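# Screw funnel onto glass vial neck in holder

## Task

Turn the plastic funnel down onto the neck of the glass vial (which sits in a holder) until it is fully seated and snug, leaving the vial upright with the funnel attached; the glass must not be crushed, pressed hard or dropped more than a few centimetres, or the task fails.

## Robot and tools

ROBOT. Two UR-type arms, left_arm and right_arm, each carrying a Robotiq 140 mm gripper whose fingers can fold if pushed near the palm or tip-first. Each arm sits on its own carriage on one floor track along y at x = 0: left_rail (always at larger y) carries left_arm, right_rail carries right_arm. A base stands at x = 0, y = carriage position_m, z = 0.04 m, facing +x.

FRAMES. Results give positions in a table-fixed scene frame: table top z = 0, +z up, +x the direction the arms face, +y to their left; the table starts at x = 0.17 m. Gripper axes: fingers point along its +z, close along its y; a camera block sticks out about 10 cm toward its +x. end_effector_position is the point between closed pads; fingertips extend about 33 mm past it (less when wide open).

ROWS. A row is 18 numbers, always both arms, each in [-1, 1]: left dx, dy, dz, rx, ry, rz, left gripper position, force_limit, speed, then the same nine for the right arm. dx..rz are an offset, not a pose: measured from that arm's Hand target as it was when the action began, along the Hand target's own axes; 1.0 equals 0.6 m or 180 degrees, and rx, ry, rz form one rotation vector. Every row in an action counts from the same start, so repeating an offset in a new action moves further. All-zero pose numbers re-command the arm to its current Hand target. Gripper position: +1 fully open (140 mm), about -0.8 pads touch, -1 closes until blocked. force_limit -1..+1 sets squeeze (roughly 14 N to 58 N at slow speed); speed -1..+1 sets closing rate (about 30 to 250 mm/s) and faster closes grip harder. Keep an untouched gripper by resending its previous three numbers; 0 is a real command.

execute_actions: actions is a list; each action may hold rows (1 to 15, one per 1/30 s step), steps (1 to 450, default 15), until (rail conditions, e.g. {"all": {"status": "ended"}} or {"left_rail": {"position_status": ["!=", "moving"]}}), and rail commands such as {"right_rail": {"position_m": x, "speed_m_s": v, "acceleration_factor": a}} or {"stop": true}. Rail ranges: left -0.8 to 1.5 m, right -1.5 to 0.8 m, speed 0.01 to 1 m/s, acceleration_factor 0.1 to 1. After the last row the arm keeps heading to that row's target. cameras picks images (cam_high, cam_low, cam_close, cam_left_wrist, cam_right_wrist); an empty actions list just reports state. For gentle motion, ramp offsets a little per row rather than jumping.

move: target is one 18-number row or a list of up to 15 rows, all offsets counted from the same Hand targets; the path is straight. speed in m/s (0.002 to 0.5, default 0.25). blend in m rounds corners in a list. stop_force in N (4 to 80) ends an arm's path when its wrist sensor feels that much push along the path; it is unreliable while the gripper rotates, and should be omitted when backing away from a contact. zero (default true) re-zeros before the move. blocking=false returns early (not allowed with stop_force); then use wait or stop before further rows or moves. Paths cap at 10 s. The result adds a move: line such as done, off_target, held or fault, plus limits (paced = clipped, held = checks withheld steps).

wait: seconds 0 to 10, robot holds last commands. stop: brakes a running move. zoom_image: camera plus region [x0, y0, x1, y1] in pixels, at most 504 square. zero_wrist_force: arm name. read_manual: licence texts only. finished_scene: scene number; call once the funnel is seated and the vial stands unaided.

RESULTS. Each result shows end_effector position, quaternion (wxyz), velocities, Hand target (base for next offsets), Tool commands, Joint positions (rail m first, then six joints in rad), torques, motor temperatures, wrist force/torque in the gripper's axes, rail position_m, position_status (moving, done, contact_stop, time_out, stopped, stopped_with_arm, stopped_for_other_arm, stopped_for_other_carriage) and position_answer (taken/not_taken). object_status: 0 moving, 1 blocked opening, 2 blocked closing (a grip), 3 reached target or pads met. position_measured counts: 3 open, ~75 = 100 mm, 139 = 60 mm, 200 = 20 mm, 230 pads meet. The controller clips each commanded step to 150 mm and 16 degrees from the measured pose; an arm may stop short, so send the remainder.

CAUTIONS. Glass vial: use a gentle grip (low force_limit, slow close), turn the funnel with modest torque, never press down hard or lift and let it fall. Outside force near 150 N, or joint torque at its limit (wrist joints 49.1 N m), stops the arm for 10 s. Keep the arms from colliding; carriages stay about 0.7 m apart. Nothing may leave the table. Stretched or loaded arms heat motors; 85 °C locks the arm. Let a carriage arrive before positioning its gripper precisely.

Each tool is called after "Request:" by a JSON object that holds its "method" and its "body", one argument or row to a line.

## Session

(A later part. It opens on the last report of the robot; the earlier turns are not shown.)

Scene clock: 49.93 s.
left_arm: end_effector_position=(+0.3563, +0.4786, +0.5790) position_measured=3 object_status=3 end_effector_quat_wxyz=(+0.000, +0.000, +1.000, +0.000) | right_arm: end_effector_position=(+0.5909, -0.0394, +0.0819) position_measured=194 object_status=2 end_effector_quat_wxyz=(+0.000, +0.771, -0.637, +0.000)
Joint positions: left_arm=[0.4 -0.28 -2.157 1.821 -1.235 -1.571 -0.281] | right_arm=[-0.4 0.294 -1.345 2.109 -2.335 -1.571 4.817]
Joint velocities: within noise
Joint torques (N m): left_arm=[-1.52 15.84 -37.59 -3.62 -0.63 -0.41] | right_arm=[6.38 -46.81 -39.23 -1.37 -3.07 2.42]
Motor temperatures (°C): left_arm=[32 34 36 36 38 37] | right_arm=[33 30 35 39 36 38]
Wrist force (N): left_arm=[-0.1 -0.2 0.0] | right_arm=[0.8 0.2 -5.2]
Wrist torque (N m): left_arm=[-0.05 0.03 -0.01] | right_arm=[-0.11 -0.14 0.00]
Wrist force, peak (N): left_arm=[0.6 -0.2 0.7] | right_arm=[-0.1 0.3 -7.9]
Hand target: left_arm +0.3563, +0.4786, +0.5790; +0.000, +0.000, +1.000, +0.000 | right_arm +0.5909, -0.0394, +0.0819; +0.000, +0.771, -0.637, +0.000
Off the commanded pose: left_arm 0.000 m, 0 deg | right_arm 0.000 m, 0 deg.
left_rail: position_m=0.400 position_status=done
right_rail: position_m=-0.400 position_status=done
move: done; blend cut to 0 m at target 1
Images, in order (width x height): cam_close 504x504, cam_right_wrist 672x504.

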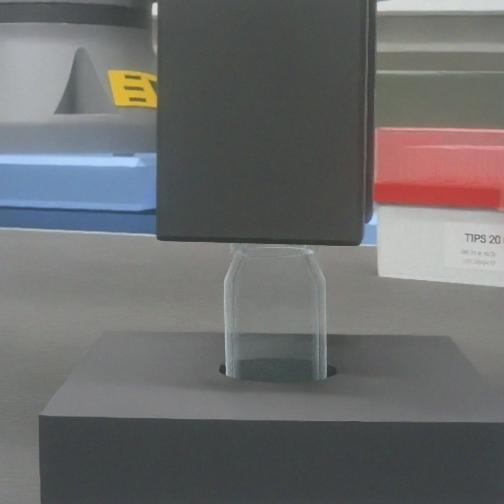

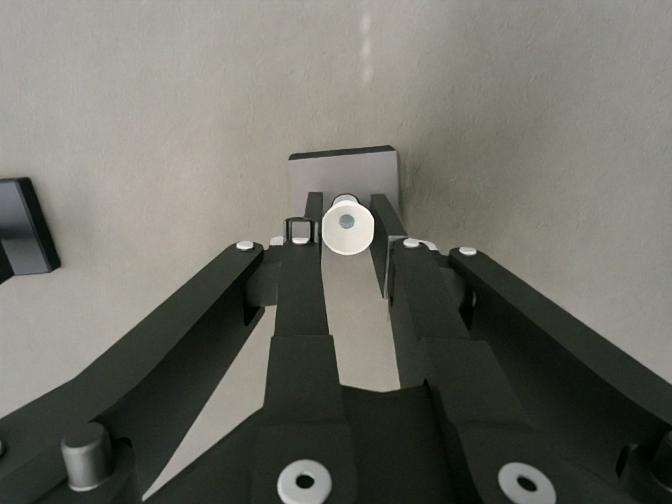

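Request:
{"method": "move", "body": {
  "target": [0,0,0,0,0,0,1,1,1,0,0,0.001,0,0,0.38,-1,-0.6,-1],
  "speed": 0.45,
  "cameras": []
}}

Request:
{"method": "execute_actions", "body": {
  "actions": [
    {"rows":[[0,0,0,0,0,0,1,1,1,0,0,0,0,0,0,0.1,-0.6,-0.6]],"steps":25}
  ],
  "cameras": ["cam_right_wrist","cam_close"]
}}

Request:
{"method": "zoom_image", "body": {
  "camera": "cam_right_wrist",
  "region": [250, 130, 450, 280]
}}

Scene clock: 53.03 s.
left_arm: end_effector_position=(+0.3563, +0.4786, +0.5790) position_measured=3 object_status=3 end_effector_quat_wxyz=(+0.000, +0.000, +1.000, +0.000) | right_arm: end_effector_position=(+0.5909, -0.0394, +0.0813) position_measured=194 object_status=2 end_effector_quat_wxyz=(+0.000, -0.279, +0.960, +0.000)
Joint positions: left_arm=[0.4 -0.28 -2.157 1.821 -1.235 -1.571 -0.281] | right_arm=[-0.4 0.294 -1.344 2.109 -2.336 -1.571 6.011]
Joint velocities: within noise
Joint torques (N m): left_arm=[0.37 15.09 -38.62 -4.01 -0.74 -0.26] | right_arm=[7.81 -46.27 -39.42 -0.87 -3.11 3.16]
Motor temperatures (°C): left_arm=[32 34 36 36 38 37] | right_arm=[33 30 35 39 36 38]
Wrist force (N): left_arm=[0.1 0.1 0.3] | right_arm=[0.2 0.0 -4.7]
Wrist torque (N m): left_arm=[0.01 -0.01 0.00] | right_arm=[-0.04 -0.01 0.01]
Wrist force, peak (N): left_arm=[0.6 -0.4 0.6] | right_arm=[0.6 0.0 -6.9]
Hand target: left_arm +0.3563, +0.4786, +0.5790; +0.000, +0.000, +1.000, +0.000 | right_arm +0.5909, -0.0394, +0.0813; +0.000, -0.279, +0.960, +0.000
Off the commanded pose: left_arm 0.000 m, 0 deg | right_arm 0.000 m, 0 deg.
left_rail: position_m=0.400 position_status=done
right_rail: position_m=-0.400 position_status=done
move: done
No camera images: "cameras" was empty.

Scene clock: 54.07 s.
left_arm: end_effector_position=(+0.3563, +0.4786, +0.5790) position_measured=3 object_status=3 end_effector_quat_wxyz=(+0.000, +0.000, +1.000, +0.000) | right_arm: end_effector_position=(+0.5909, -0.0394, +0.0813) position_measured=117 object_status=3 end_effector_quat_wxyz=(+0.000, -0.279, +0.960, +0.000)
Joint positions: left_arm=[0.4 -0.28 -2.157 1.821 -1.235 -1.571 -0.28] | right_arm=[-0.4 0.294 -1.344 2.109 -2.336 -1.571 6.011]
Joint velocities: within noise
Joint torques (N m): left_arm=[1.01 16.02 -38.05 -3.81 -0.89 -0.33] | right_arm=[6.53 -63.04 -38.53 -5.18 -2.78 2.93]
Motor temperatures (°C): left_arm=[32 34 36 36 38 37] | right_arm=[33 30 35 39 36 38]
Wrist force (N): left_arm=[0.1 0.1 0.0] | right_arm=[0.2 0.1 0.5]
Wrist torque (N m): left_arm=[0.02 -0.01 0.00] | right_arm=[0.01 -0.04 0.01]
Wrist force, peak (N): left_arm=[0.1 -0.7 0.5] | right_arm=[0.3 -0.2 -5.2]
Hand target: left_arm +0.3563, +0.4786, +0.5790; +0.000, +0.000, +1.000, +0.000 | right_arm +0.5909, -0.0394, +0.0813; +0.000, -0.279, +0.960, +0.000
Off the commanded pose: left_arm 0.000 m, 0 deg | right_arm 0.000 m, 0 deg.
left_rail: position_m=0.400 position_status=done
right_rail: position_m=-0.400 position_status=done
Images, in order (width x height): cam_close 504x504, cam_right_wrist 672x504.

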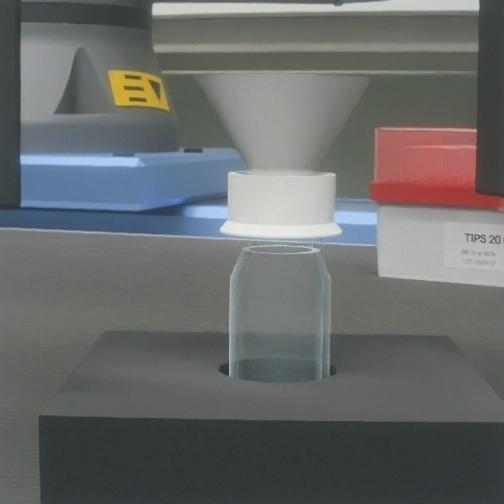

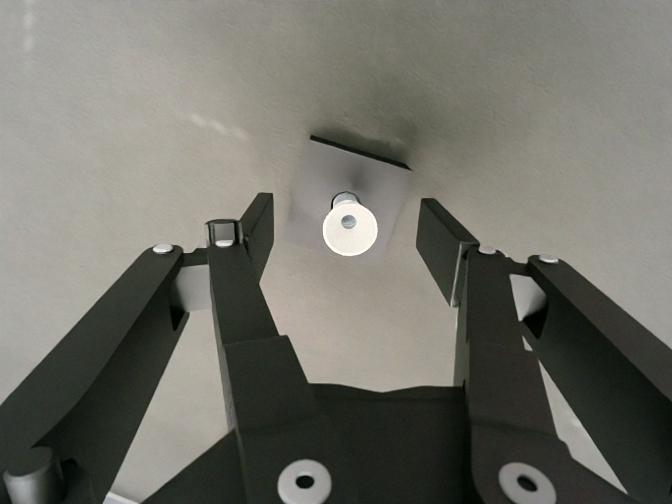

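Scaled by 2.520 from the camera's 672x504 image, which has a finer 960x720 frame.

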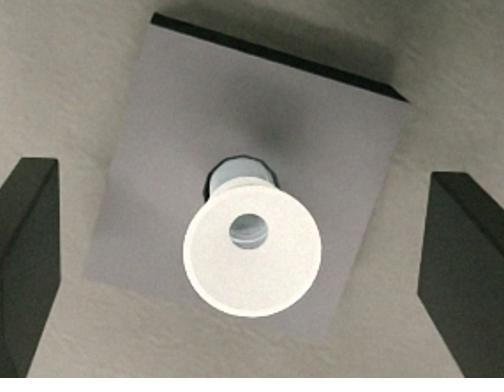

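Request:
{"method": "execute_actions", "body": {
  "actions": [
    {"rows":[[0,0,0,0,0,0,1,1,1,0,0,0,0,0,-0.02,0.1,-0.6,-0.6],[0,0,0,0,0,0,1,1,1,0,0,0,0,0,-0.06,0.1,-0.6,-0.6],[0,0,0,0,0,0,1,1,1,0,0,0,0,0,-0.9,0.1,-0.6,-0.6]],"steps":42},
    {"rows":[[0,0,0,0,0,0,1,1,1,0,0,0,0,0,-0.9,0.1,-0.6,-0.6]],"steps":42},
    {"rows":[[0,0,0,0,0,0,1,1,1,0,0,0,0,0,-0.9,0.1,-0.6,-0.6]],"steps":42},
    {"rows":[[0,0,0,0,0,0,1,1,1,0,0,0,0,0,-0.9,0.1,-0.6,-0.6]],"steps":48},
    {"rows":[[0,0,0,0,0,0,1,1,1,0,0,0,0,0,0,-1,-0.5,-1]],"steps":65}
  ],
  "cameras": ["cam_right_wrist","cam_close"]
}}

Scene clock: 64.50 s.
left_arm: end_effector_position=(+0.3563, +0.4786, +0.5790) position_measured=3 object_status=3 end_effector_quat_wxyz=(+0.000, +0.000, +1.000, +0.000) | right_arm: end_effector_position=(+0.5909, -0.0394, +0.0813) position_measured=194 object_status=2 end_effector_quat_wxyz=(+0.060, +0.994, -0.059, +0.067)
Joint positions: left_arm=[0.4 -0.28 -2.157 1.821 -1.235 -1.571 -0.28] | right_arm=[-0.4 0.376 -1.341 2.14 -2.442 -1.736 -2.653]
Joint velocities: within noise
Joint torques (N m): left_arm=[-0.24 15.39 -37.89 -3.48 -0.7 -0.53] | right_arm=[-13.13 -78.15 -31.21 -6.95 2.94 -3.28]
Motor temperatures (°C): left_arm=[32 34 36 36 38 37] | right_arm=[33 30 35 39 36 38]
Wrist force (N): left_arm=[0.0 0.0 0.2] | right_arm=[0.4 0.5 0.1]
Wrist torque (N m): left_arm=[0.01 0.00 0.00] | right_arm=[0.05 -0.08 0.04]
Wrist force, peak (N): left_arm=[0.6 -0.5 0.5] | right_arm=[0.6 -2.2 -0.1]
Hand target: left_arm +0.3563, +0.4786, +0.5790; +0.000, +0.000, +1.000, +0.000 | right_arm +0.5909, -0.0394, +0.0813; +0.060, +0.994, -0.059, +0.067
Off the commanded pose: left_arm 0.000 m, 0 deg | right_arm 0.000 m, 0 deg; orientation clipped at the end of an earlier action of this call.
left_rail: position_m=0.400 position_status=done
right_rail: position_m=-0.400 position_status=done
Images, in order (width x height): cam_close 504x504, cam_right_wrist 672x504.

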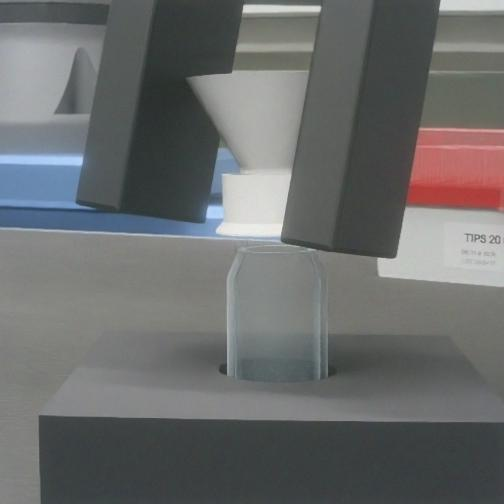

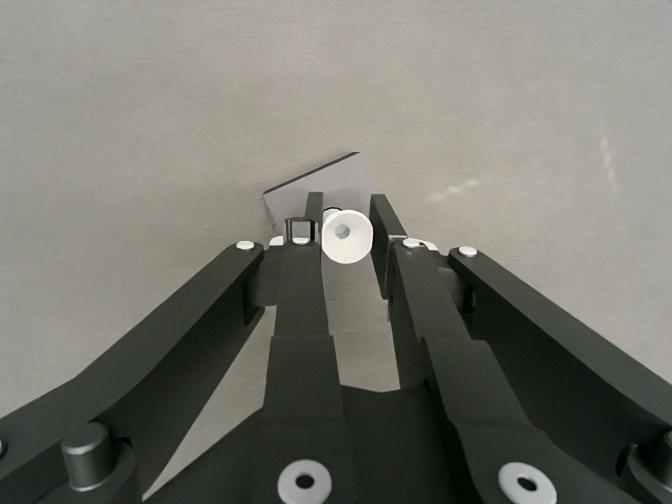

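Request:
{"method": "execute_actions", "body": {
  "actions": [
    {"rows":[[0,0,0,0,0,0,1,1,1,0,0,0,0,0,0,0.1,-0.6,-0.6]],"steps":20}
  ],
  "cameras": []
}}

Request:
{"method": "move", "body": {
  "target": [0,0,0,0,0,0,1,1,1,0,0,0,0.0356,-0.0448,0,0.1,-0.6,-0.6],
  "speed": 0.25,
  "cameras": ["cam_close"]
}}

Request:
{"method": "move", "body": {
  "target": [0,0,0,0,0,0,1,1,1,0,0,0,0,0,-0.95,0.1,-0.6,-0.6],
  "speed": 0.5,
  "cameras": ["cam_close","cam_right_wrist"]
}}

Scene clock: 66.97 s.
left_arm: end_effector_position=(+0.3563, +0.4786, +0.5790) position_measured=3 object_status=3 end_effector_quat_wxyz=(+0.000, +0.000, +1.000, +0.000) | right_arm: end_effector_position=(+0.5909, -0.0394, +0.0813) position_measured=117 object_status=0 end_effector_quat_wxyz=(+0.060, +0.994, -0.059, +0.067)
Joint positions: left_arm=[0.4 -0.28 -2.157 1.821 -1.235 -1.571 -0.28] | right_arm=[-0.4 0.376 -1.341 2.14 -2.442 -1.736 -2.653]
Joint velocities: within noise
Joint torques (N m): left_arm=[-0.76 16.97 -37.99 -4.04 -0.83 -0.86] | right_arm=[-12.38 -76.49 -35.3 -5.42 2.62 -2.98]
Motor temperatures (°C): left_arm=[32 34 36 36 38 37] | right_arm=[33 30 35 39 36 38]
Wrist force (N): left_arm=[0.1 0.1 -0.1] | right_arm=[0.1 -0.2 0.4]
Wrist torque (N m): left_arm=[0.01 -0.03 0.00] | right_arm=[-0.07 -0.03 0.04]
Wrist force, peak (N): left_arm=[0.6 0.0 0.5] | right_arm=[1.1 -0.4 0.3]
Hand target: left_arm +0.3563, +0.4786, +0.5790; +0.000, +0.000, +1.000, +0.000 | right_arm +0.5909, -0.0394, +0.0813; +0.060, +0.994, -0.059, +0.067
Off the commanded pose: left_arm 0.000 m, 0 deg | right_arm 0.000 m, 0 deg.
left_rail: position_m=0.400 position_status=done
right_rail: position_m=-0.400 position_status=done
No camera images: "cameras" was empty.

Scene clock: 67.90 s.
left_arm: end_effector_position=(+0.3563, +0.4786, +0.5790) position_measured=3 object_status=3 end_effector_quat_wxyz=(+0.000, +0.000, +1.000, +0.000) | right_arm: end_effector_position=(+0.5909, -0.0394, +0.0813) position_measured=117 object_status=3 end_effector_quat_wxyz=(+0.000, +0.998, -0.059, +0.000)
Joint positions: left_arm=[0.4 -0.28 -2.157 1.821 -1.235 -1.571 -0.281] | right_arm=[-0.4 0.293 -1.344 2.109 -2.337 -1.571 -2.73]
Joint velocities: within noise
Joint torques (N m): left_arm=[-3.36 18.21 -38.27 -4.02 -0.54 -0.4] | right_arm=[-14.37 -49.98 -42.52 -1.48 3.72 -2.68]
Motor temperatures (°C): left_arm=[32 34 36 36 38 37] | right_arm=[33 30 35 39 36 38]
Wrist force (N): left_arm=[0.3 0.1 0.2] | right_arm=[0.0 0.0 0.3]
Wrist torque (N m): left_arm=[0.03 -0.06 -0.01] | right_arm=[-0.02 0.01 0.02]
Wrist force, peak (N): left_arm=[0.1 -0.3 1.0] | right_arm=[1.2 0.7 -0.5]
Hand target: left_arm +0.3563, +0.4786, +0.5790; +0.000, +0.000, +1.000, +0.000 | right_arm +0.5909, -0.0394, +0.0813; +0.000, +0.998, -0.059, +0.000
Off the commanded pose: left_arm 0.000 m, 0 deg | right_arm 0.000 m, 0 deg.
left_rail: position_m=0.400 position_status=done
right_rail: position_m=-0.400 position_status=done
move: done
Images, in order (width x height): cam_close 504x504.

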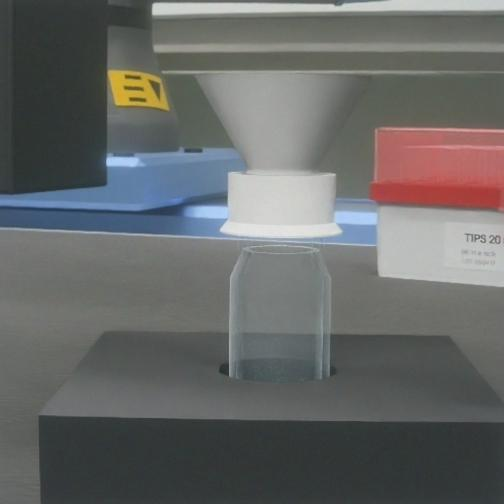

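Scene clock: 71.60 s.
left_arm: end_effector_position=(+0.3563, +0.4786, +0.5790) position_measured=3 object_status=3 end_effector_quat_wxyz=(+0.000, +0.000, +1.000, +0.000) | right_arm: end_effector_position=(+0.5909, -0.0394, +0.0813) position_measured=117 object_status=3 end_effector_quat_wxyz=(+0.000, +0.137, +0.991, +0.000)
Joint positions: left_arm=[0.4 -0.28 -2.157 1.821 -1.235 -1.571 -0.28] | right_arm=[-0.4 0.293 -1.344 2.109 -2.337 -1.57 -5.715]
Joint velocities: within noise
Joint torques (N m): left_arm=[-1.51 16.69 -39.38 -3.85 -1 -0.62] | right_arm=[-14.5 -79.93 -29.36 -1.84 3.74 -2.62]
Motor temperatures (°C): left_arm=[32 34 36 36 38 37] | right_arm=[33 30 35 39 36 38]
Wrist force (N): left_arm=[-0.2 -0.1 0.0] | right_arm=[-0.1 -0.4 0.2]
Wrist torque (N m): left_arm=[-0.03 0.04 0.00] | right_arm=[-0.11 0.02 0.01]
Wrist force, peak (N): left_arm=[0.2 -0.1 0.9] | right_arm=[1.2 -0.2 0.3]
Hand target: left_arm +0.3563, +0.4786, +0.5790; +0.000, +0.000, +1.000, +0.000 | right_arm +0.5909, -0.0394, +0.0813; +0.000, +0.137, +0.991, +0.000
Off the commanded pose: left_arm 0.000 m, 0 deg | right_arm 0.000 m, 0 deg.
left_rail: position_m=0.400 position_status=done
right_rail: position_m=-0.400 position_status=done
move: done
Images, in order (width x height): cam_close 504x504, cam_right_wrist 672x504.

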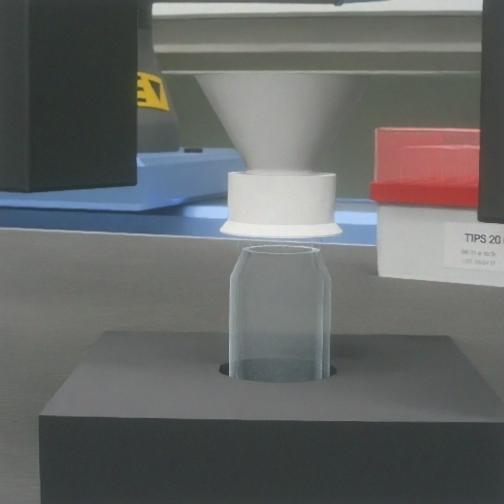

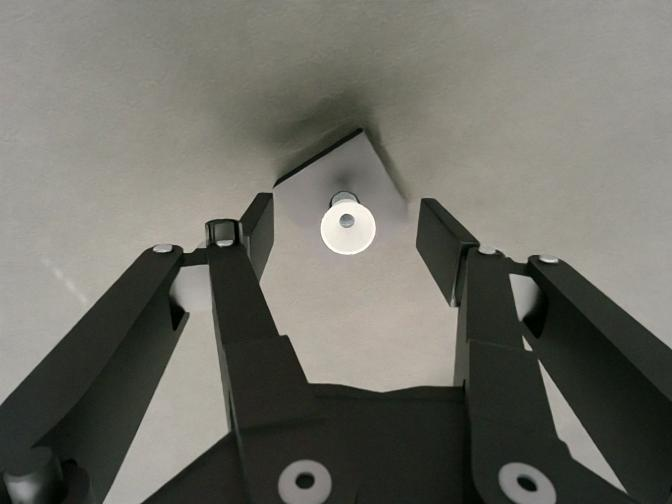

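Request:
{"method": "execute_actions", "body": {
  "actions": [
    {"rows":[[0,0,0,0,0,0,1,1,1,0,0,0,0,0,0,-1,-0.5,-1]],"steps":55}
  ],
  "cameras": []
}}

Request:
{"method": "move", "body": {
  "target": [
    [0,0,0,0,0,0,1,1,1,0,0,0.0009,0,0,0.7,-1,-0.5,-1],
    [0,0,0,0,0,0,1,1,1,0,0,0.0018,0,0,-0.6,-1,-0.5,-1],
    [0,0,0,0,0,0,1,1,1,0,0,0.0027,0,0,0.1,-1,-0.5,-1],
    [0,0,0,0,0,0,1,1,1,0,0,0.0035,0,0,0.8,-1,-0.5,-1]
  ],
  "speed": 0.5,
  "blend": 0.003,
  "cameras": ["cam_close"]
}}

Scene clock: 75.67 s.
left_arm: end_effector_position=(+0.3563, +0.4786, +0.5790) position_measured=3 object_status=3 end_effector_quat_wxyz=(+0.000, +0.000, +1.000, +0.000) | right_arm: end_effector_position=(+0.5909, -0.0394, +0.0813) position_measured=194 object_status=2 end_effector_quat_wxyz=(+0.000, +0.137, +0.991, +0.000)
Joint positions: left_arm=[0.4 -0.28 -2.157 1.821 -1.235 -1.571 -0.281] | right_arm=[-0.4 0.293 -1.344 2.109 -2.337 -1.57 -5.715]
Joint velocities: within noise
Joint torques (N m): left_arm=[0.02 15.21 -37.95 -3.59 -1.31 -0.44] | right_arm=[-13.27 -78.82 -35.95 -4.43 3.76 -3.19]
Motor temperatures (°C): left_arm=[32 34 36 36 38 37] | right_arm=[33 30 35 39 36 38]
Wrist force (N): left_arm=[-0.1 -0.1 0.5] | right_arm=[0.2 -0.2 -0.7]
Wrist torque (N m): left_arm=[-0.03 0.03 0.00] | right_arm=[-0.07 -0.02 0.01]
Wrist force, peak (N): left_arm=[0.3 0.0 0.8] | right_arm=[0.3 -0.5 -1.5]
Hand target: left_arm +0.3563, +0.4786, +0.5790; +0.000, +0.000, +1.000, +0.000 | right_arm +0.5909, -0.0394, +0.0813; +0.000, +0.137, +0.991, +0.000
Off the commanded pose: left_arm 0.000 m, 0 deg | right_arm 0.000 m, 0 deg.
left_rail: position_m=0.400 position_status=done
right_rail: position_m=-0.400 position_status=done
No camera images: "cameras" was empty.

Scene clock: 85.87 s.
left_arm: end_effector_position=(+0.3563, +0.4786, +0.5790) position_measured=3 object_status=3 end_effector_quat_wxyz=(+0.000, +0.000, +1.000, +0.000) | right_arm: end_effector_position=(+0.5909, -0.0394, +0.0792) position_measured=194 object_status=2 end_effector_quat_wxyz=(+0.000, +0.984, +0.176, +0.000)
Joint positions: left_arm=[0.4 -0.28 -2.157 1.821 -1.235 -1.571 -0.28] | right_arm=[-0.4 0.293 -1.341 2.111 -2.341 -1.57 3.082]
Joint velocities: within noise
Joint torques (N m): left_arm=[-0.15 14.61 -38.77 -4.24 -1.11 -0.16] | right_arm=[8.68 -44.69 -38.88 -0.88 -3.12 2.94]
Motor temperatures (°C): left_arm=[32 34 36 36 38 37] | right_arm=[33 30 35 39 36 38]
Wrist force (N): left_arm=[0.1 -0.1 0.1] | right_arm=[0.6 -0.7 -5.7]
Wrist torque (N m): left_arm=[-0.03 -0.01 0.00] | right_arm=[-0.09 -0.12 -0.03]
Wrist force, peak (N): left_arm=[0.2 0.4 0.9] | right_arm=[0.4 -0.3 -7.4]
Hand target: left_arm +0.3563, +0.4786, +0.5790; +0.000, +0.000, +1.000, +0.000 | right_arm +0.5909, -0.0394, +0.0792; +0.000, +0.984, +0.176, +0.000
Off the commanded pose: left_arm 0.000 m, 0 deg | right_arm 0.000 m, 0 deg.
left_rail: position_m=0.400 position_status=done
right_rail: position_m=-0.400 position_status=done
move: done; blend cut to 0 m at target 1
Images, in order (width x height): cam_close 504x504.

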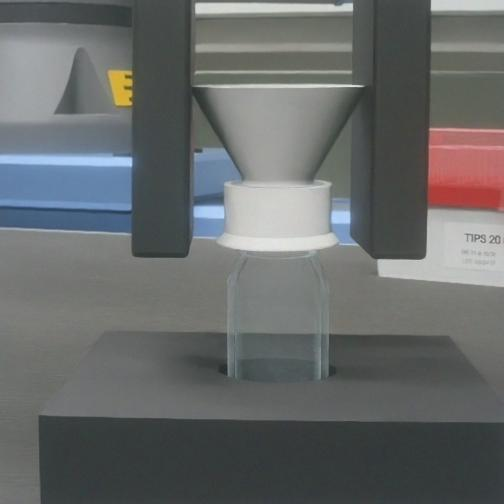

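Request:
{"method": "move", "body": {
  "target": [0,0,0,0,0,0,1,1,1,0,0,0.001,0,0,0.88,-1,-0.5,-1],
  "speed": 0.5,
  "cameras": ["cam_close"]
}}

Request:
{"method": "zoom_image", "body": {
  "camera": "cam_close",
  "region": [180, 60, 380, 300]
}}

Scene clock: 89.67 s.
left_arm: end_effector_position=(+0.3563, +0.4786, +0.5790) position_measured=3 object_status=3 end_effector_quat_wxyz=(+0.000, +0.000, +1.000, +0.000) | right_arm: end_effector_position=(+0.5909, -0.0394, +0.0786) position_measured=194 object_status=2 end_effector_quat_wxyz=(+0.000, -0.357, +0.934, +0.000)
Joint positions: left_arm=[0.4 -0.28 -2.157 1.821 -1.235 -1.571 -0.281] | right_arm=[-0.4 0.293 -1.341 2.111 -2.342 -1.57 5.846]
Joint velocities: within noise
Joint torques (N m): left_arm=[-2.36 13.58 -37.66 -4.25 -1.03 -0.28] | right_arm=[8.06 -45.91 -38.95 -1 -3.09 2.74]
Motor temperatures (°C): left_arm=[32 34 36 36 38 37] | right_arm=[33 30 35 39 36 38]
Wrist force (N): left_arm=[0.0 -0.2 -0.1] | right_arm=[0.8 -0.3 -5.8]
Wrist torque (N m): left_arm=[-0.04 0.00 0.00] | right_arm=[-0.14 -0.16 -0.02]
Wrist force, peak (N): left_arm=[0.5 -0.3 0.6] | right_arm=[0.2 -0.5 -7.3]
Hand target: left_arm +0.3563, +0.4786, +0.5790; +0.000, +0.000, +1.000, +0.000 | right_arm +0.5909, -0.0394, +0.0786; +0.000, -0.357, +0.934, +0.000
Off the commanded pose: left_arm 0.000 m, 0 deg | right_arm 0.000 m, 0 deg.
left_rail: position_m=0.400 position_status=done
right_rail: position_m=-0.400 position_status=done
move: done
Images, in order (width x height): cam_close 504x504.

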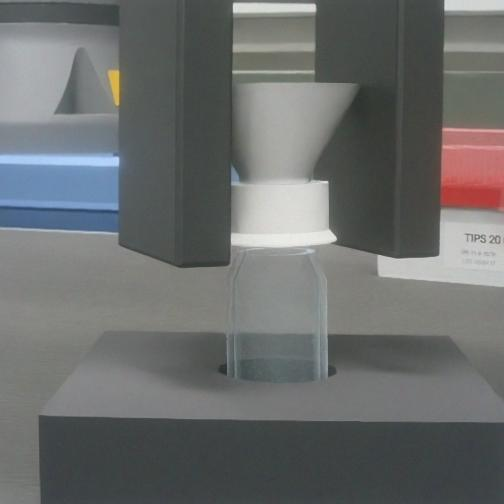

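Scaled by 2.100 from the camera's 504x504 image, which has a finer 720x720 frame.

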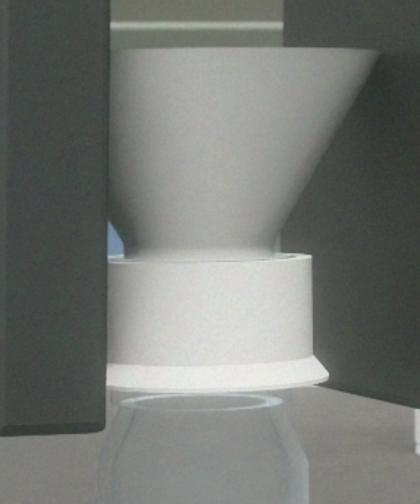

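Request:
{"method": "execute_actions", "body": {
  "actions": [
    {"rows":[[0,0,0,0,0,0,1,1,1,0,0,0,0,0,0,0.1,-0.6,-0.6]],"steps":25}
  ],
  "cameras": ["cam_close"]
}}

Request:
{"method": "zoom_image", "body": {
  "camera": "cam_close",
  "region": [180, 60, 380, 300]
}}

Scene clock: 91.27 s.
left_arm: end_effector_position=(+0.3563, +0.4786, +0.5790) position_measured=3 object_status=3 end_effector_quat_wxyz=(+0.000, +0.000, +1.000, +0.000) | right_arm: end_effector_position=(+0.5909, -0.0394, +0.0786) position_measured=117 object_status=3 end_effector_quat_wxyz=(+0.000, -0.357, +0.934, +0.000)
Joint positions: left_arm=[0.4 -0.28 -2.157 1.821 -1.235 -1.571 -0.28] | right_arm=[-0.4 0.293 -1.341 2.111 -2.342 -1.57 5.846]
Joint velocities: within noise
Joint torques (N m): left_arm=[-1.03 14.8 -39.21 -4.24 -0.89 -0.47] | right_arm=[5.71 -61.71 -37.3 -3.58 -2.86 3.03]
Motor temperatures (°C): left_arm=[32 34 36 36 38 37] | right_arm=[33 30 35 39 36 38]
Wrist force (N): left_arm=[0.1 0.1 0.2] | right_arm=[0.3 -0.3 0.4]
Wrist torque (N m): left_arm=[0.03 -0.03 0.00] | right_arm=[-0.08 -0.05 0.01]
Wrist force, peak (N): left_arm=[0.0 -0.3 0.7] | right_arm=[0.7 -0.1 -5.9]
Hand target: left_arm +0.3563, +0.4786, +0.5790; +0.000, +0.000, +1.000, +0.000 | right_arm +0.5909, -0.0394, +0.0786; +0.000, -0.357, +0.934, +0.000
Off the commanded pose: left_arm 0.000 m, 0 deg | right_arm 0.000 m, 0 deg.
left_rail: position_m=0.400 position_status=done
right_rail: position_m=-0.400 position_status=done
Images, in order (width x height): cam_close 504x504.

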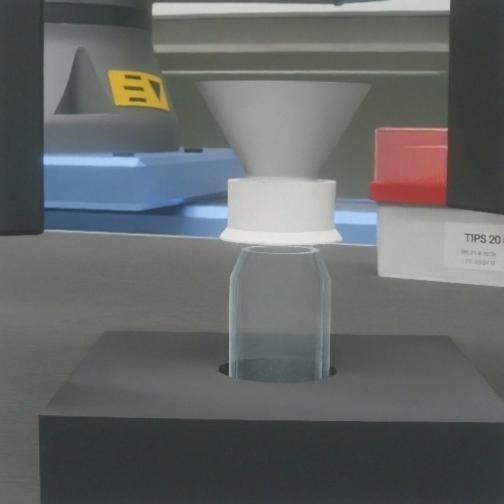

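Scaled by 2.100 from the camera's 504x504 image, which has a finer 720x720 frame.

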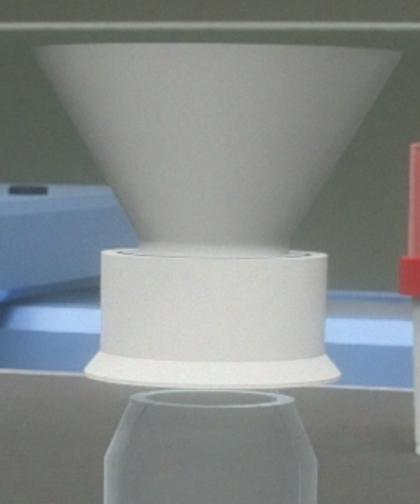

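Request:
{"method": "move", "body": {
  "target": [0,0,0,0,0,0,1,1,1,0,0,0,0,0,-0.9,0.1,-0.6,-0.6],
  "speed": 0.5,
  "cameras": []
}}

Request:
{"method": "execute_actions", "body": {
  "actions": [
    {"rows":[[0,0,0,0,0,0,1,1,1,0,0,0,0,0,0,-1,0.05,-1]],"steps":55}
  ],
  "cameras": []
}}

Request:
{"method": "move", "body": {
  "target": [0,0,0,0,0,0,1,1,1,0,0,0.0005,0,0,0.45,-1,0.05,-1],
  "speed": 0.4,
  "cameras": ["cam_close"]
}}

Request:
{"method": "zoom_image", "body": {
  "camera": "cam_close",
  "region": [180, 60, 380, 300]
}}

Scene clock: 96.17 s.
left_arm: end_effector_position=(+0.3563, +0.4786, +0.5790) position_measured=3 object_status=3 end_effector_quat_wxyz=(+0.000, +0.000, +1.000, +0.000) | right_arm: end_effector_position=(+0.5909, -0.0394, +0.0786) position_measured=117 object_status=3 end_effector_quat_wxyz=(+0.000, +0.978, +0.206, +0.000)
Joint positions: left_arm=[0.4 -0.28 -2.157 1.821 -1.235 -1.571 -0.281] | right_arm=[-0.4 0.293 -1.341 2.111 -2.342 -1.57 3.019]
Joint velocities: within noise
Joint torques (N m): left_arm=[-1.64 11.58 -38.49 -3.91 -1.17 -0.48] | right_arm=[-13.27 -79.22 -29.78 -2.03 3.84 -3.28]
Motor temperatures (°C): left_arm=[32 34 36 36 38 37] | right_arm=[33 30 35 39 36 38]
Wrist force (N): left_arm=[0.2 -0.1 0.3] | right_arm=[0.6 0.0 0.0]
Wrist torque (N m): left_arm=[-0.02 -0.04 -0.01] | right_arm=[-0.02 -0.13 0.02]
Wrist force, peak (N): left_arm=[0.3 -0.4 0.8] | right_arm=[0.5 -0.4 1.1]
Hand target: left_arm +0.3563, +0.4786, +0.5790; +0.000, +0.000, +1.000, +0.000 | right_arm +0.5909, -0.0394, +0.0786; +0.000, +0.978, +0.207, +0.000
Off the commanded pose: left_arm 0.000 m, 0 deg | right_arm 0.000 m, 0 deg.
left_rail: position_m=0.400 position_status=done
right_rail: position_m=-0.400 position_status=done
move: done
No camera images: "cameras" was empty.

Scene clock: 98.37 s.
left_arm: end_effector_position=(+0.3563, +0.4786, +0.5790) position_measured=3 object_status=3 end_effector_quat_wxyz=(+0.000, +0.000, +1.000, +0.000) | right_arm: end_effector_position=(+0.5909, -0.0394, +0.0786) position_measured=197 object_status=0 end_effector_quat_wxyz=(+0.000, +0.978, +0.207, +0.000)
Joint positions: left_arm=[0.4 -0.28 -2.157 1.821 -1.235 -1.571 -0.28] | right_arm=[-0.4 0.293 -1.341 2.111 -2.342 -1.57 3.019]
Joint velocities: within noise
Joint torques (N m): left_arm=[-2.57 13.05 -37.76 -4 -0.87 -0.29] | right_arm=[-12.67 -78.14 -33.19 -3.27 3.51 -3.17]
Motor temperatures (°C): left_arm=[32 34 36 36 38 37] | right_arm=[33 30 35 39 36 38]
Wrist force (N): left_arm=[0.0 -0.2 0.1] | right_arm=[0.3 -0.2 0.1]
Wrist torque (N m): left_arm=[-0.05 0.01 0.00] | right_arm=[-0.09 -0.08 0.02]
Wrist force, peak (N): left_arm=[0.5 -0.2 0.8] | right_arm=[0.8 0.1 0.5]
Hand target: left_arm +0.3563, +0.4786, +0.5790; +0.000, +0.000, +1.000, +0.000 | right_arm +0.5909, -0.0394, +0.0786; +0.000, +0.978, +0.207, +0.000
Off the commanded pose: left_arm 0.000 m, 0 deg | right_arm 0.000 m, 0 deg.
left_rail: position_m=0.400 position_status=done
right_rail: position_m=-0.400 position_status=done
No camera images: "cameras" was empty.

Scene clock: 100.80 s.
left_arm: end_effector_position=(+0.3563, +0.4786, +0.5790) position_measured=3 object_status=3 end_effector_quat_wxyz=(+0.000, +0.000, +1.000, +0.000) | right_arm: end_effector_position=(+0.5910, -0.0394, +0.0783) position_measured=197 object_status=2 end_effector_quat_wxyz=(+0.000, +0.878, -0.478, +0.000)
Joint positions: left_arm=[0.4 -0.28 -2.157 1.821 -1.235 -1.571 -0.281] | right_arm=[-0.4 0.293 -1.34 2.111 -2.343 -1.57 4.433]
Joint velocities: within noise
Joint torques (N m): left_arm=[-1.95 15.52 -38.69 -3.96 -0.86 -0.34] | right_arm=[8.13 -48.69 -41.47 -2.36 -2.82 3]
Motor temperatures (°C): left_arm=[32 34 36 36 38 37] | right_arm=[33 30 35 39 36 38]
Wrist force (N): left_arm=[-0.3 -0.2 0.1] | right_arm=[-0.1 2.7 -3.3]
Wrist torque (N m): left_arm=[-0.05 0.07 0.00] | right_arm=[-0.24 -0.02 -0.02]
Wrist force, peak (N): left_arm=[0.3 -0.6 0.4] | right_arm=[0.6 3.2 -4.6]
Hand target: left_arm +0.3563, +0.4786, +0.5790; +0.000, +0.000, +1.000, +0.000 | right_arm +0.5909, -0.0394, +0.0783; +0.000, +0.878, -0.478, +0.000
Off the commanded pose: left_arm 0.000 m, 0 deg | right_arm 0.000 m, 0 deg.
left_rail: position_m=0.400 position_status=done
right_rail: position_m=-0.400 position_status=done
move: done
Images, in order (width x height): cam_close 504x504.

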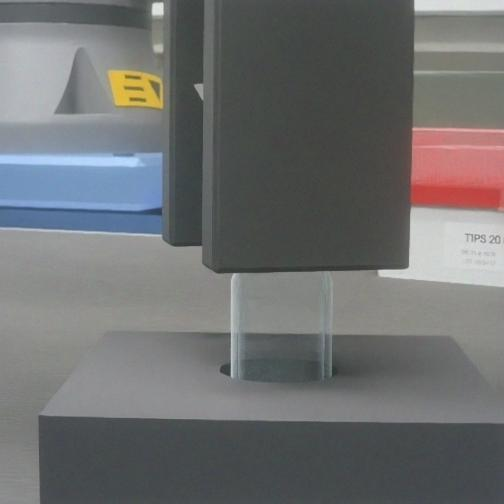

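Scaled by 2.100 from the camera's 504x504 image, which has a finer 720x720 frame.

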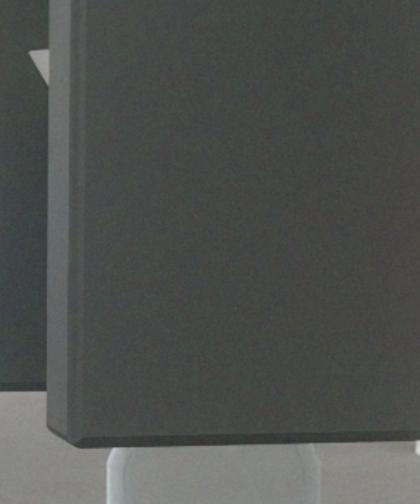

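Request:
{"method": "execute_actions", "body": {
  "actions": [
    {"rows":[[0,0,0,0,0,0,1,1,1,0,0,0,0,0,0,0.1,-0.6,-0.6]],"steps":22}
  ],
  "cameras": ["cam_close"]
}}

Request:
{"method": "zoom_image", "body": {
  "camera": "cam_close",
  "region": [180, 60, 380, 300]
}}

Scene clock: 102.30 s.
left_arm: end_effector_position=(+0.3563, +0.4786, +0.5790) position_measured=3 object_status=3 end_effector_quat_wxyz=(+0.000, +0.000, +1.000, +0.000) | right_arm: end_effector_position=(+0.5909, -0.0394, +0.0783) position_measured=117 object_status=0 end_effector_quat_wxyz=(+0.000, +0.878, -0.478, +0.000)
Joint positions: left_arm=[0.4 -0.28 -2.157 1.821 -1.235 -1.571 -0.281] | right_arm=[-0.4 0.293 -1.34 2.111 -2.343 -1.57 4.433]
Joint velocities: within noise
Joint torques (N m): left_arm=[0.12 16.44 -39.57 -4.55 -0.74 -0.47] | right_arm=[8.63 -55.71 -40.65 -3.34 -2.82 2.72]
Motor temperatures (°C): left_arm=[32 34 36 36 38 37] | right_arm=[33 30 35 39 36 38]
Wrist force (N): left_arm=[0.2 0.1 0.0] | right_arm=[0.5 0.2 0.8]
Wrist torque (N m): left_arm=[0.02 -0.04 0.00] | right_arm=[0.03 -0.11 0.03]
Wrist force, peak (N): left_arm=[0.3 -0.4 0.7] | right_arm=[0.3 3.5 -3.3]
Hand target: left_arm +0.3563, +0.4786, +0.5790; +0.000, +0.000, +1.000, +0.000 | right_arm +0.5909, -0.0394, +0.0783; +0.000, +0.878, -0.478, +0.000
Off the commanded pose: left_arm 0.000 m, 0 deg | right_arm 0.000 m, 0 deg.
left_rail: position_m=0.400 position_status=done
right_rail: position_m=-0.400 position_status=done
Images, in order (width x height): cam_close 504x504.

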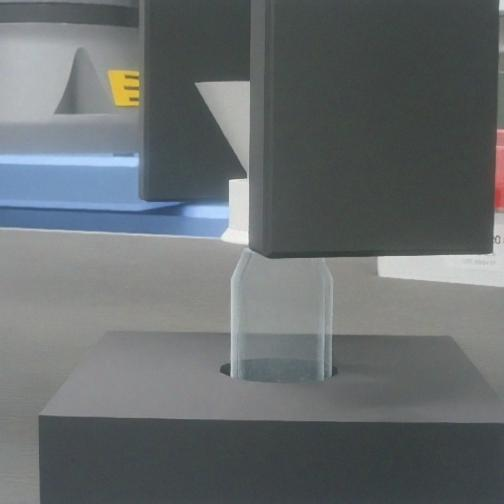

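Scaled by 2.100 from the camera's 504x504 image, which has a finer 720x720 frame.

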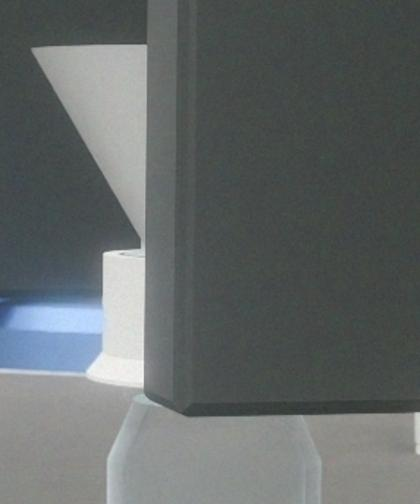

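Request:
{"method": "execute_actions", "body": {
  "actions": [
    {"rows":[[0,0,0,0,0,0,1,1,1,0,0,0,0,0,0,-1,0.05,-1]],"steps":55}
  ],
  "cameras": []
}}

Request:
{"method": "move", "body": {
  "target": [
    [0,0,0,0,0,0,1,1,1,0,0,0.0025,0,0,0.05,-1,0.05,-1],
    [0,0,0,0,0,0,1,1,1,0,0,0.0028,0,0,0.46,-1,0.05,-1]
  ],
  "speed": 0.4,
  "blend": 0.001,
  "cameras": ["cam_close"]
}}

Scene clock: 105.50 s.
left_arm: end_effector_position=(+0.3563, +0.4786, +0.5790) position_measured=3 object_status=3 end_effector_quat_wxyz=(+0.000, +0.000, +1.000, +0.000) | right_arm: end_effector_position=(+0.5909, -0.0394, +0.0783) position_measured=197 object_status=0 end_effector_quat_wxyz=(+0.000, +0.878, -0.478, +0.000)
Joint positions: left_arm=[0.4 -0.28 -2.157 1.821 -1.235 -1.571 -0.281] | right_arm=[-0.4 0.293 -1.34 2.111 -2.343 -1.57 4.433]
Joint velocities: within noise
Joint torques (N m): left_arm=[-1.02 15.74 -39.75 -4.1 -1.12 -0.58] | right_arm=[7.65 -67.12 -37.45 -5.17 -3.05 2.24]
Motor temperatures (°C): left_arm=[32 34 36 36 38 37] | right_arm=[33 30 35 39 36 38]
Wrist force (N): left_arm=[0.0 -0.3 0.2] | right_arm=[0.5 0.0 -1.4]
Wrist torque (N m): left_arm=[-0.07 -0.01 0.00] | right_arm=[-0.04 -0.09 0.02]
Wrist force, peak (N): left_arm=[0.1 -0.3 0.7] | right_arm=[0.9 -0.6 -1.7]
Hand target: left_arm +0.3563, +0.4786, +0.5790; +0.000, +0.000, +1.000, +0.000 | right_arm +0.5909, -0.0394, +0.0783; +0.000, +0.878, -0.478, +0.000
Off the commanded pose: left_arm 0.000 m, 0 deg | right_arm 0.000 m, 0 deg.
left_rail: position_m=0.400 position_status=done
right_rail: position_m=-0.400 position_status=done
No camera images: "cameras" was empty.

Scene clock: 108.77 s.
left_arm: end_effector_position=(+0.3563, +0.4786, +0.5790) position_measured=3 object_status=3 end_effector_quat_wxyz=(+0.000, +0.000, +1.000, +0.000) | right_arm: end_effector_position=(+0.5910, -0.0394, +0.0766) position_measured=202 object_status=2 end_effector_quat_wxyz=(+0.000, -0.342, +0.940, +0.000)
Joint positions: left_arm=[0.4 -0.28 -2.157 1.821 -1.235 -1.571 -0.281] | right_arm=[-0.4 0.293 -1.338 2.112 -2.346 -1.57 5.878]
Joint velocities: within noise
Joint torques (N m): left_arm=[-2.68 16.47 -39.96 -4.14 -1.64 -0.26] | right_arm=[7.35 -50.65 -41.71 -1.83 -3.06 3.15]
Motor temperatures (°C): left_arm=[32 34 36 36 38 37] | right_arm=[33 30 35 39 36 38]
Wrist force (N): left_arm=[0.0 0.0 0.2] | right_arm=[0.6 -0.2 0.8]
Wrist torque (N m): left_arm=[-0.01 0.00 0.00] | right_arm=[-0.18 -0.06 0.02]
Wrist force, peak (N): left_arm=[-0.2 0.0 0.7] | right_arm=[0.6 1.0 -9.3]
Hand target: left_arm +0.3563, +0.4786, +0.5790; +0.000, +0.000, +1.000, +0.000 | right_arm +0.5909, -0.0394, +0.0766; +0.000, -0.342, +0.940, +0.000
Off the commanded pose: left_arm 0.000 m, 0 deg | right_arm 0.000 m, 0 deg.
left_rail: position_m=0.400 position_status=done
right_rail: position_m=-0.400 position_status=done
move: done; blend cut to 0 m at target 1
Images, in order (width x height): cam_close 504x504.

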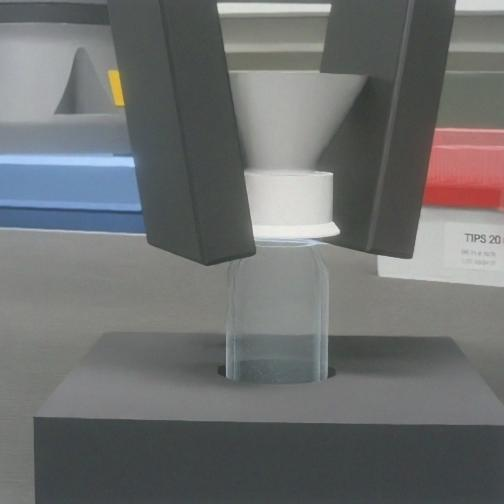

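Request:
{"method": "execute_actions", "body": {
  "actions": [
    {"rows":[[0,0,0,0,0,0,1,1,1,0,0,0,0,0,0,0.1,-0.6,-0.6]],"steps":22}
  ],
  "cameras": ["cam_close"]
}}

Request:
{"method": "move", "body": {
  "target": [0,0,0,0,0,0,1,1,1,0,0,-0.027,0,0,-0.97,0.1,-0.6,-0.6],
  "speed": 0.5,
  "cameras": ["cam_close"]
}}

Request:
{"method": "execute_actions", "body": {
  "actions": [
    {"rows":[[0,0,0,0,0,0,1,1,1,0,0,0,0,0,0,-1,-0.3,-1]],"steps":55}
  ],
  "cameras": ["cam_close"]
}}

Scene clock: 111.47 s.
left_arm: end_effector_position=(+0.3563, +0.4786, +0.5790) position_measured=3 object_status=3 end_effector_quat_wxyz=(+0.000, +0.000, +1.000, +0.000) | right_arm: end_effector_position=(+0.5909, -0.0394, +0.0766) position_measured=117 object_status=0 end_effector_quat_wxyz=(+0.000, -0.342, +0.940, +0.000)
Joint positions: left_arm=[0.4 -0.28 -2.157 1.821 -1.235 -1.571 -0.281] | right_arm=[-0.4 0.293 -1.338 2.112 -2.346 -1.57 5.878]
Joint velocities: within noise
Joint torques (N m): left_arm=[-0.56 17.04 -38.71 -3.92 -0.97 -0.45] | right_arm=[2.14 -54.66 -37.39 -3.4 2.51 2.34]
Motor temperatures (°C): left_arm=[32 34 36 36 38 37] | right_arm=[33 30 35 39 36 38]
Wrist force (N): left_arm=[0.3 -0.1 0.4] | right_arm=[0.4 -0.2 0.3]
Wrist torque (N m): left_arm=[-0.02 -0.05 0.00] | right_arm=[-0.07 -0.09 0.02]
Wrist force, peak (N): left_arm=[0.3 -0.3 0.7] | right_arm=[0.7 -0.5 1.0]
Hand target: left_arm +0.3563, +0.4786, +0.5790; +0.000, +0.000, +1.000, +0.000 | right_arm +0.5909, -0.0394, +0.0766; +0.000, -0.342, +0.940, +0.000
Off the commanded pose: left_arm 0.000 m, 0 deg | right_arm 0.000 m, 0 deg.
left_rail: position_m=0.400 position_status=done
right_rail: position_m=-0.400 position_status=done
Images, in order (width x height): cam_close 504x504.

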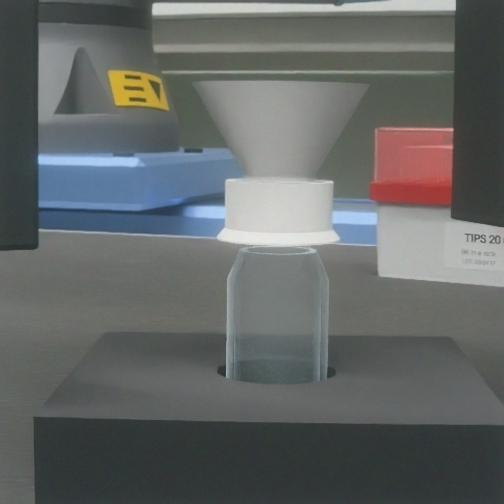

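Scene clock: 115.23 s.
left_arm: end_effector_position=(+0.3563, +0.4786, +0.5790) position_measured=3 object_status=3 end_effector_quat_wxyz=(+0.000, +0.000, +1.000, +0.000) | right_arm: end_effector_position=(+0.5910, -0.0394, +0.0928) position_measured=117 object_status=3 end_effector_quat_wxyz=(+0.000, +0.955, +0.298, +0.000)
Joint positions: left_arm=[0.4 -0.28 -2.157 1.821 -1.235 -1.571 -0.281] | right_arm=[-0.4 0.293 -1.359 2.101 -2.314 -1.57 2.831]
Joint velocities: within noise
Joint torques (N m): left_arm=[-1.76 12.89 -39.52 -3.9 -1.57 -0.78] | right_arm=[-12.59 -77.46 -29.63 -1.84 3.44 -3.18]
Motor temperatures (°C): left_arm=[32 34 36 36 38 37] | right_arm=[33 30 35 39 36 38]
Wrist force (N): left_arm=[0.4 -0.2 0.8] | right_arm=[0.8 -0.5 0.6]
Wrist torque (N m): left_arm=[-0.04 -0.09 0.00] | right_arm=[-0.11 -0.18 0.03]
Wrist force, peak (N): left_arm=[0.4 -0.5 0.6] | right_arm=[0.8 -0.2 0.9]
Hand target: left_arm +0.3563, +0.4786, +0.5790; +0.000, +0.000, +1.000, +0.000 | right_arm +0.5909, -0.0394, +0.0928; +0.000, +0.955, +0.298, +0.000
Off the commanded pose: left_arm 0.000 m, 0 deg | right_arm 0.000 m, 0 deg.
left_rail: position_m=0.400 position_status=done
right_rail: position_m=-0.400 position_status=done
move: done
Images, in order (width x height): cam_close 504x504.

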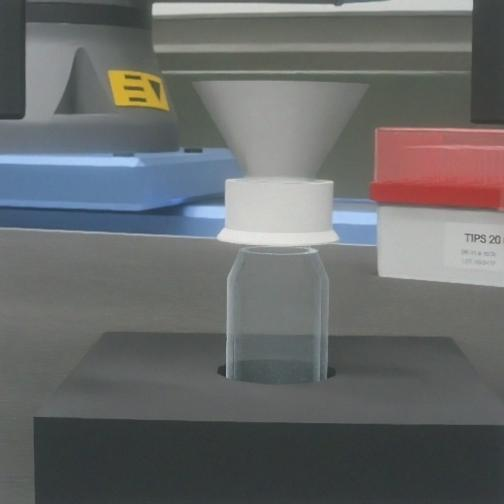

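Scene clock: 117.27 s.
left_arm: end_effector_position=(+0.3563, +0.4786, +0.5790) position_measured=3 object_status=3 end_effector_quat_wxyz=(+0.000, +0.000, +1.000, +0.000) | right_arm: end_effector_position=(+0.5909, -0.0394, +0.0928) position_measured=194 object_status=2 end_effector_quat_wxyz=(+0.000, +0.955, +0.298, +0.000)
Joint positions: left_arm=[0.4 -0.28 -2.157 1.821 -1.235 -1.571 -0.281] | right_arm=[-0.4 0.293 -1.359 2.101 -2.314 -1.57 2.83]
Joint velocities: within noise
Joint torques (N m): left_arm=[-1.26 16.5 -38.77 -3.85 -1.59 -0.24] | right_arm=[-13.92 -77.43 -32.13 -3.21 3.56 -2.97]
Motor temperatures (°C): left_arm=[32 34 36 36 38 37] | right_arm=[33 30 35 39 36 38]
Wrist force (N): left_arm=[0.1 -0.1 0.2] | right_arm=[0.1 0.0 -0.9]
Wrist torque (N m): left_arm=[-0.03 -0.02 0.00] | right_arm=[0.01 -0.01 0.03]
Wrist force, peak (N): left_arm=[0.6 -0.3 0.6] | right_arm=[1.3 -0.4 0.4]
Hand target: left_arm +0.3563, +0.4786, +0.5790; +0.000, +0.000, +1.000, +0.000 | right_arm +0.5909, -0.0394, +0.0928; +0.000, +0.955, +0.298, +0.000
Off the commanded pose: left_arm 0.000 m, 0 deg | right_arm 0.000 m, 0 deg.
left_rail: position_m=0.400 position_status=done
right_rail: position_m=-0.400 position_status=done
Images, in order (width x height): cam_close 504x504.

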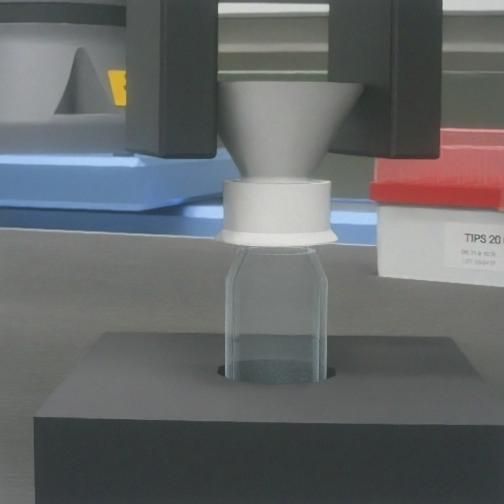

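Request:
{"method": "move", "body": {
  "target": [0,0,0,0,0,0,1,1,1,0,0,0.0016,0,0,0.9,-1,-0.3,-1],
  "speed": 0.5,
  "cameras": ["cam_close"]
}}

Scene clock: 123.13 s.
left_arm: end_effector_position=(+0.3563, +0.4786, +0.5790) position_measured=3 object_status=3 end_effector_quat_wxyz=(+0.000, +0.000, +1.000, +0.000) | right_arm: end_effector_position=(+0.5909, -0.0394, +0.0919) position_measured=194 object_status=2 end_effector_quat_wxyz=(+0.000, -0.443, +0.896, +0.000)
Joint positions: left_arm=[0.4 -0.28 -2.157 1.821 -1.235 -1.571 -0.281] | right_arm=[-0.4 0.293 -1.358 2.102 -2.316 -1.57 5.658]
Joint velocities: within noise
Joint torques (N m): left_arm=[-1.94 14.48 -39.33 -4.05 -1.27 0.03] | right_arm=[7.58 -45.63 -38.72 -1.07 -3.14 3.01]
Motor temperatures (°C): left_arm=[32 34 36 36 38 37] | right_arm=[33 30 35 39 36 38]
Wrist force (N): left_arm=[0.1 -0.1 0.1] | right_arm=[0.1 0.0 -6.1]
Wrist torque (N m): left_arm=[-0.03 -0.02 0.01] | right_arm=[-0.07 -0.02 -0.04]
Wrist force, peak (N): left_arm=[0.1 -0.6 0.8] | right_arm=[0.4 -0.4 -8.3]
Hand target: left_arm +0.3563, +0.4786, +0.5790; +0.000, +0.000, +1.000, +0.000 | right_arm +0.5909, -0.0394, +0.0919; +0.000, -0.443, +0.896, +0.000
Off the commanded pose: left_arm 0.000 m, 0 deg | right_arm 0.000 m, 0 deg.
left_rail: position_m=0.400 position_status=done
right_rail: position_m=-0.400 position_status=done
move: done
Images, in order (width x height): cam_close 504x504.

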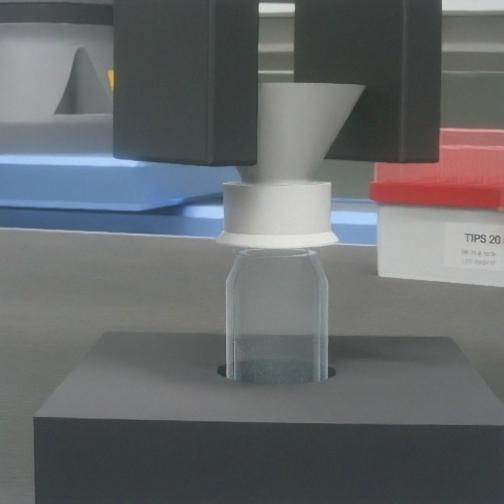

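Request:
{"method": "execute_actions", "body": {
  "actions": [
    {"rows":[[0,0,0,0,0,0,1,1,1,0,0,0,0,0,0,0.1,-0.6,-0.6]],"steps":22}
  ],
  "cameras": ["cam_close"]
}}

Scene clock: 124.47 s.
left_arm: end_effector_position=(+0.3563, +0.4786, +0.5790) position_measured=3 object_status=3 end_effector_quat_wxyz=(+0.000, +0.000, +1.000, +0.000) | right_arm: end_effector_position=(+0.5909, -0.0394, +0.0918) position_measured=117 object_status=0 end_effector_quat_wxyz=(+0.000, -0.443, +0.896, +0.000)
Joint positions: left_arm=[0.4 -0.28 -2.157 1.821 -1.235 -1.571 -0.281] | right_arm=[-0.4 0.293 -1.358 2.102 -2.316 -1.57 5.658]
Joint velocities: within noise
Joint torques (N m): left_arm=[-1.56 14.75 -39.24 -4.02 -1.85 -0.29] | right_arm=[6.45 -63.33 -37.88 -4.65 -2.74 2.95]
Motor temperatures (°C): left_arm=[32 34 36 36 38 37] | right_arm=[33 30 35 39 36 38]
Wrist force (N): left_arm=[-0.1 0.0 0.3] | right_arm=[0.3 -0.5 0.4]
Wrist torque (N m): left_arm=[0.00 0.02 0.00] | right_arm=[-0.13 -0.06 0.00]
Wrist force, peak (N): left_arm=[0.1 -0.3 0.8] | right_arm=[-0.1 0.2 -6.8]
Hand target: left_arm +0.3563, +0.4786, +0.5790; +0.000, +0.000, +1.000, +0.000 | right_arm +0.5909, -0.0394, +0.0919; +0.000, -0.443, +0.896, +0.000
Off the commanded pose: left_arm 0.000 m, 0 deg | right_arm 0.000 m, 0 deg.
left_rail: position_m=0.400 position_status=done
right_rail: position_m=-0.400 position_status=done
Images, in order (width x height): cam_close 504x504.

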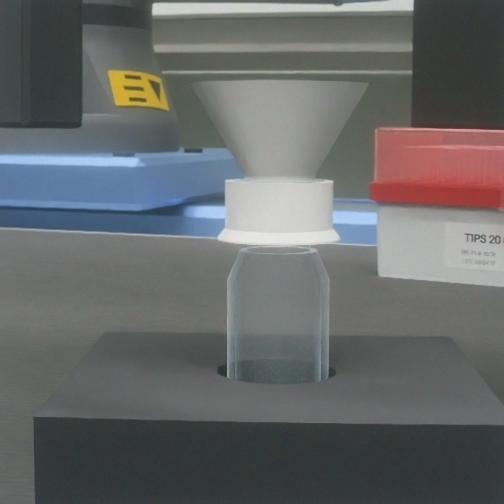

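Request:
{"method": "finished_scene", "body": {
  "scene": 1
}}

The scene is finished: the task was done.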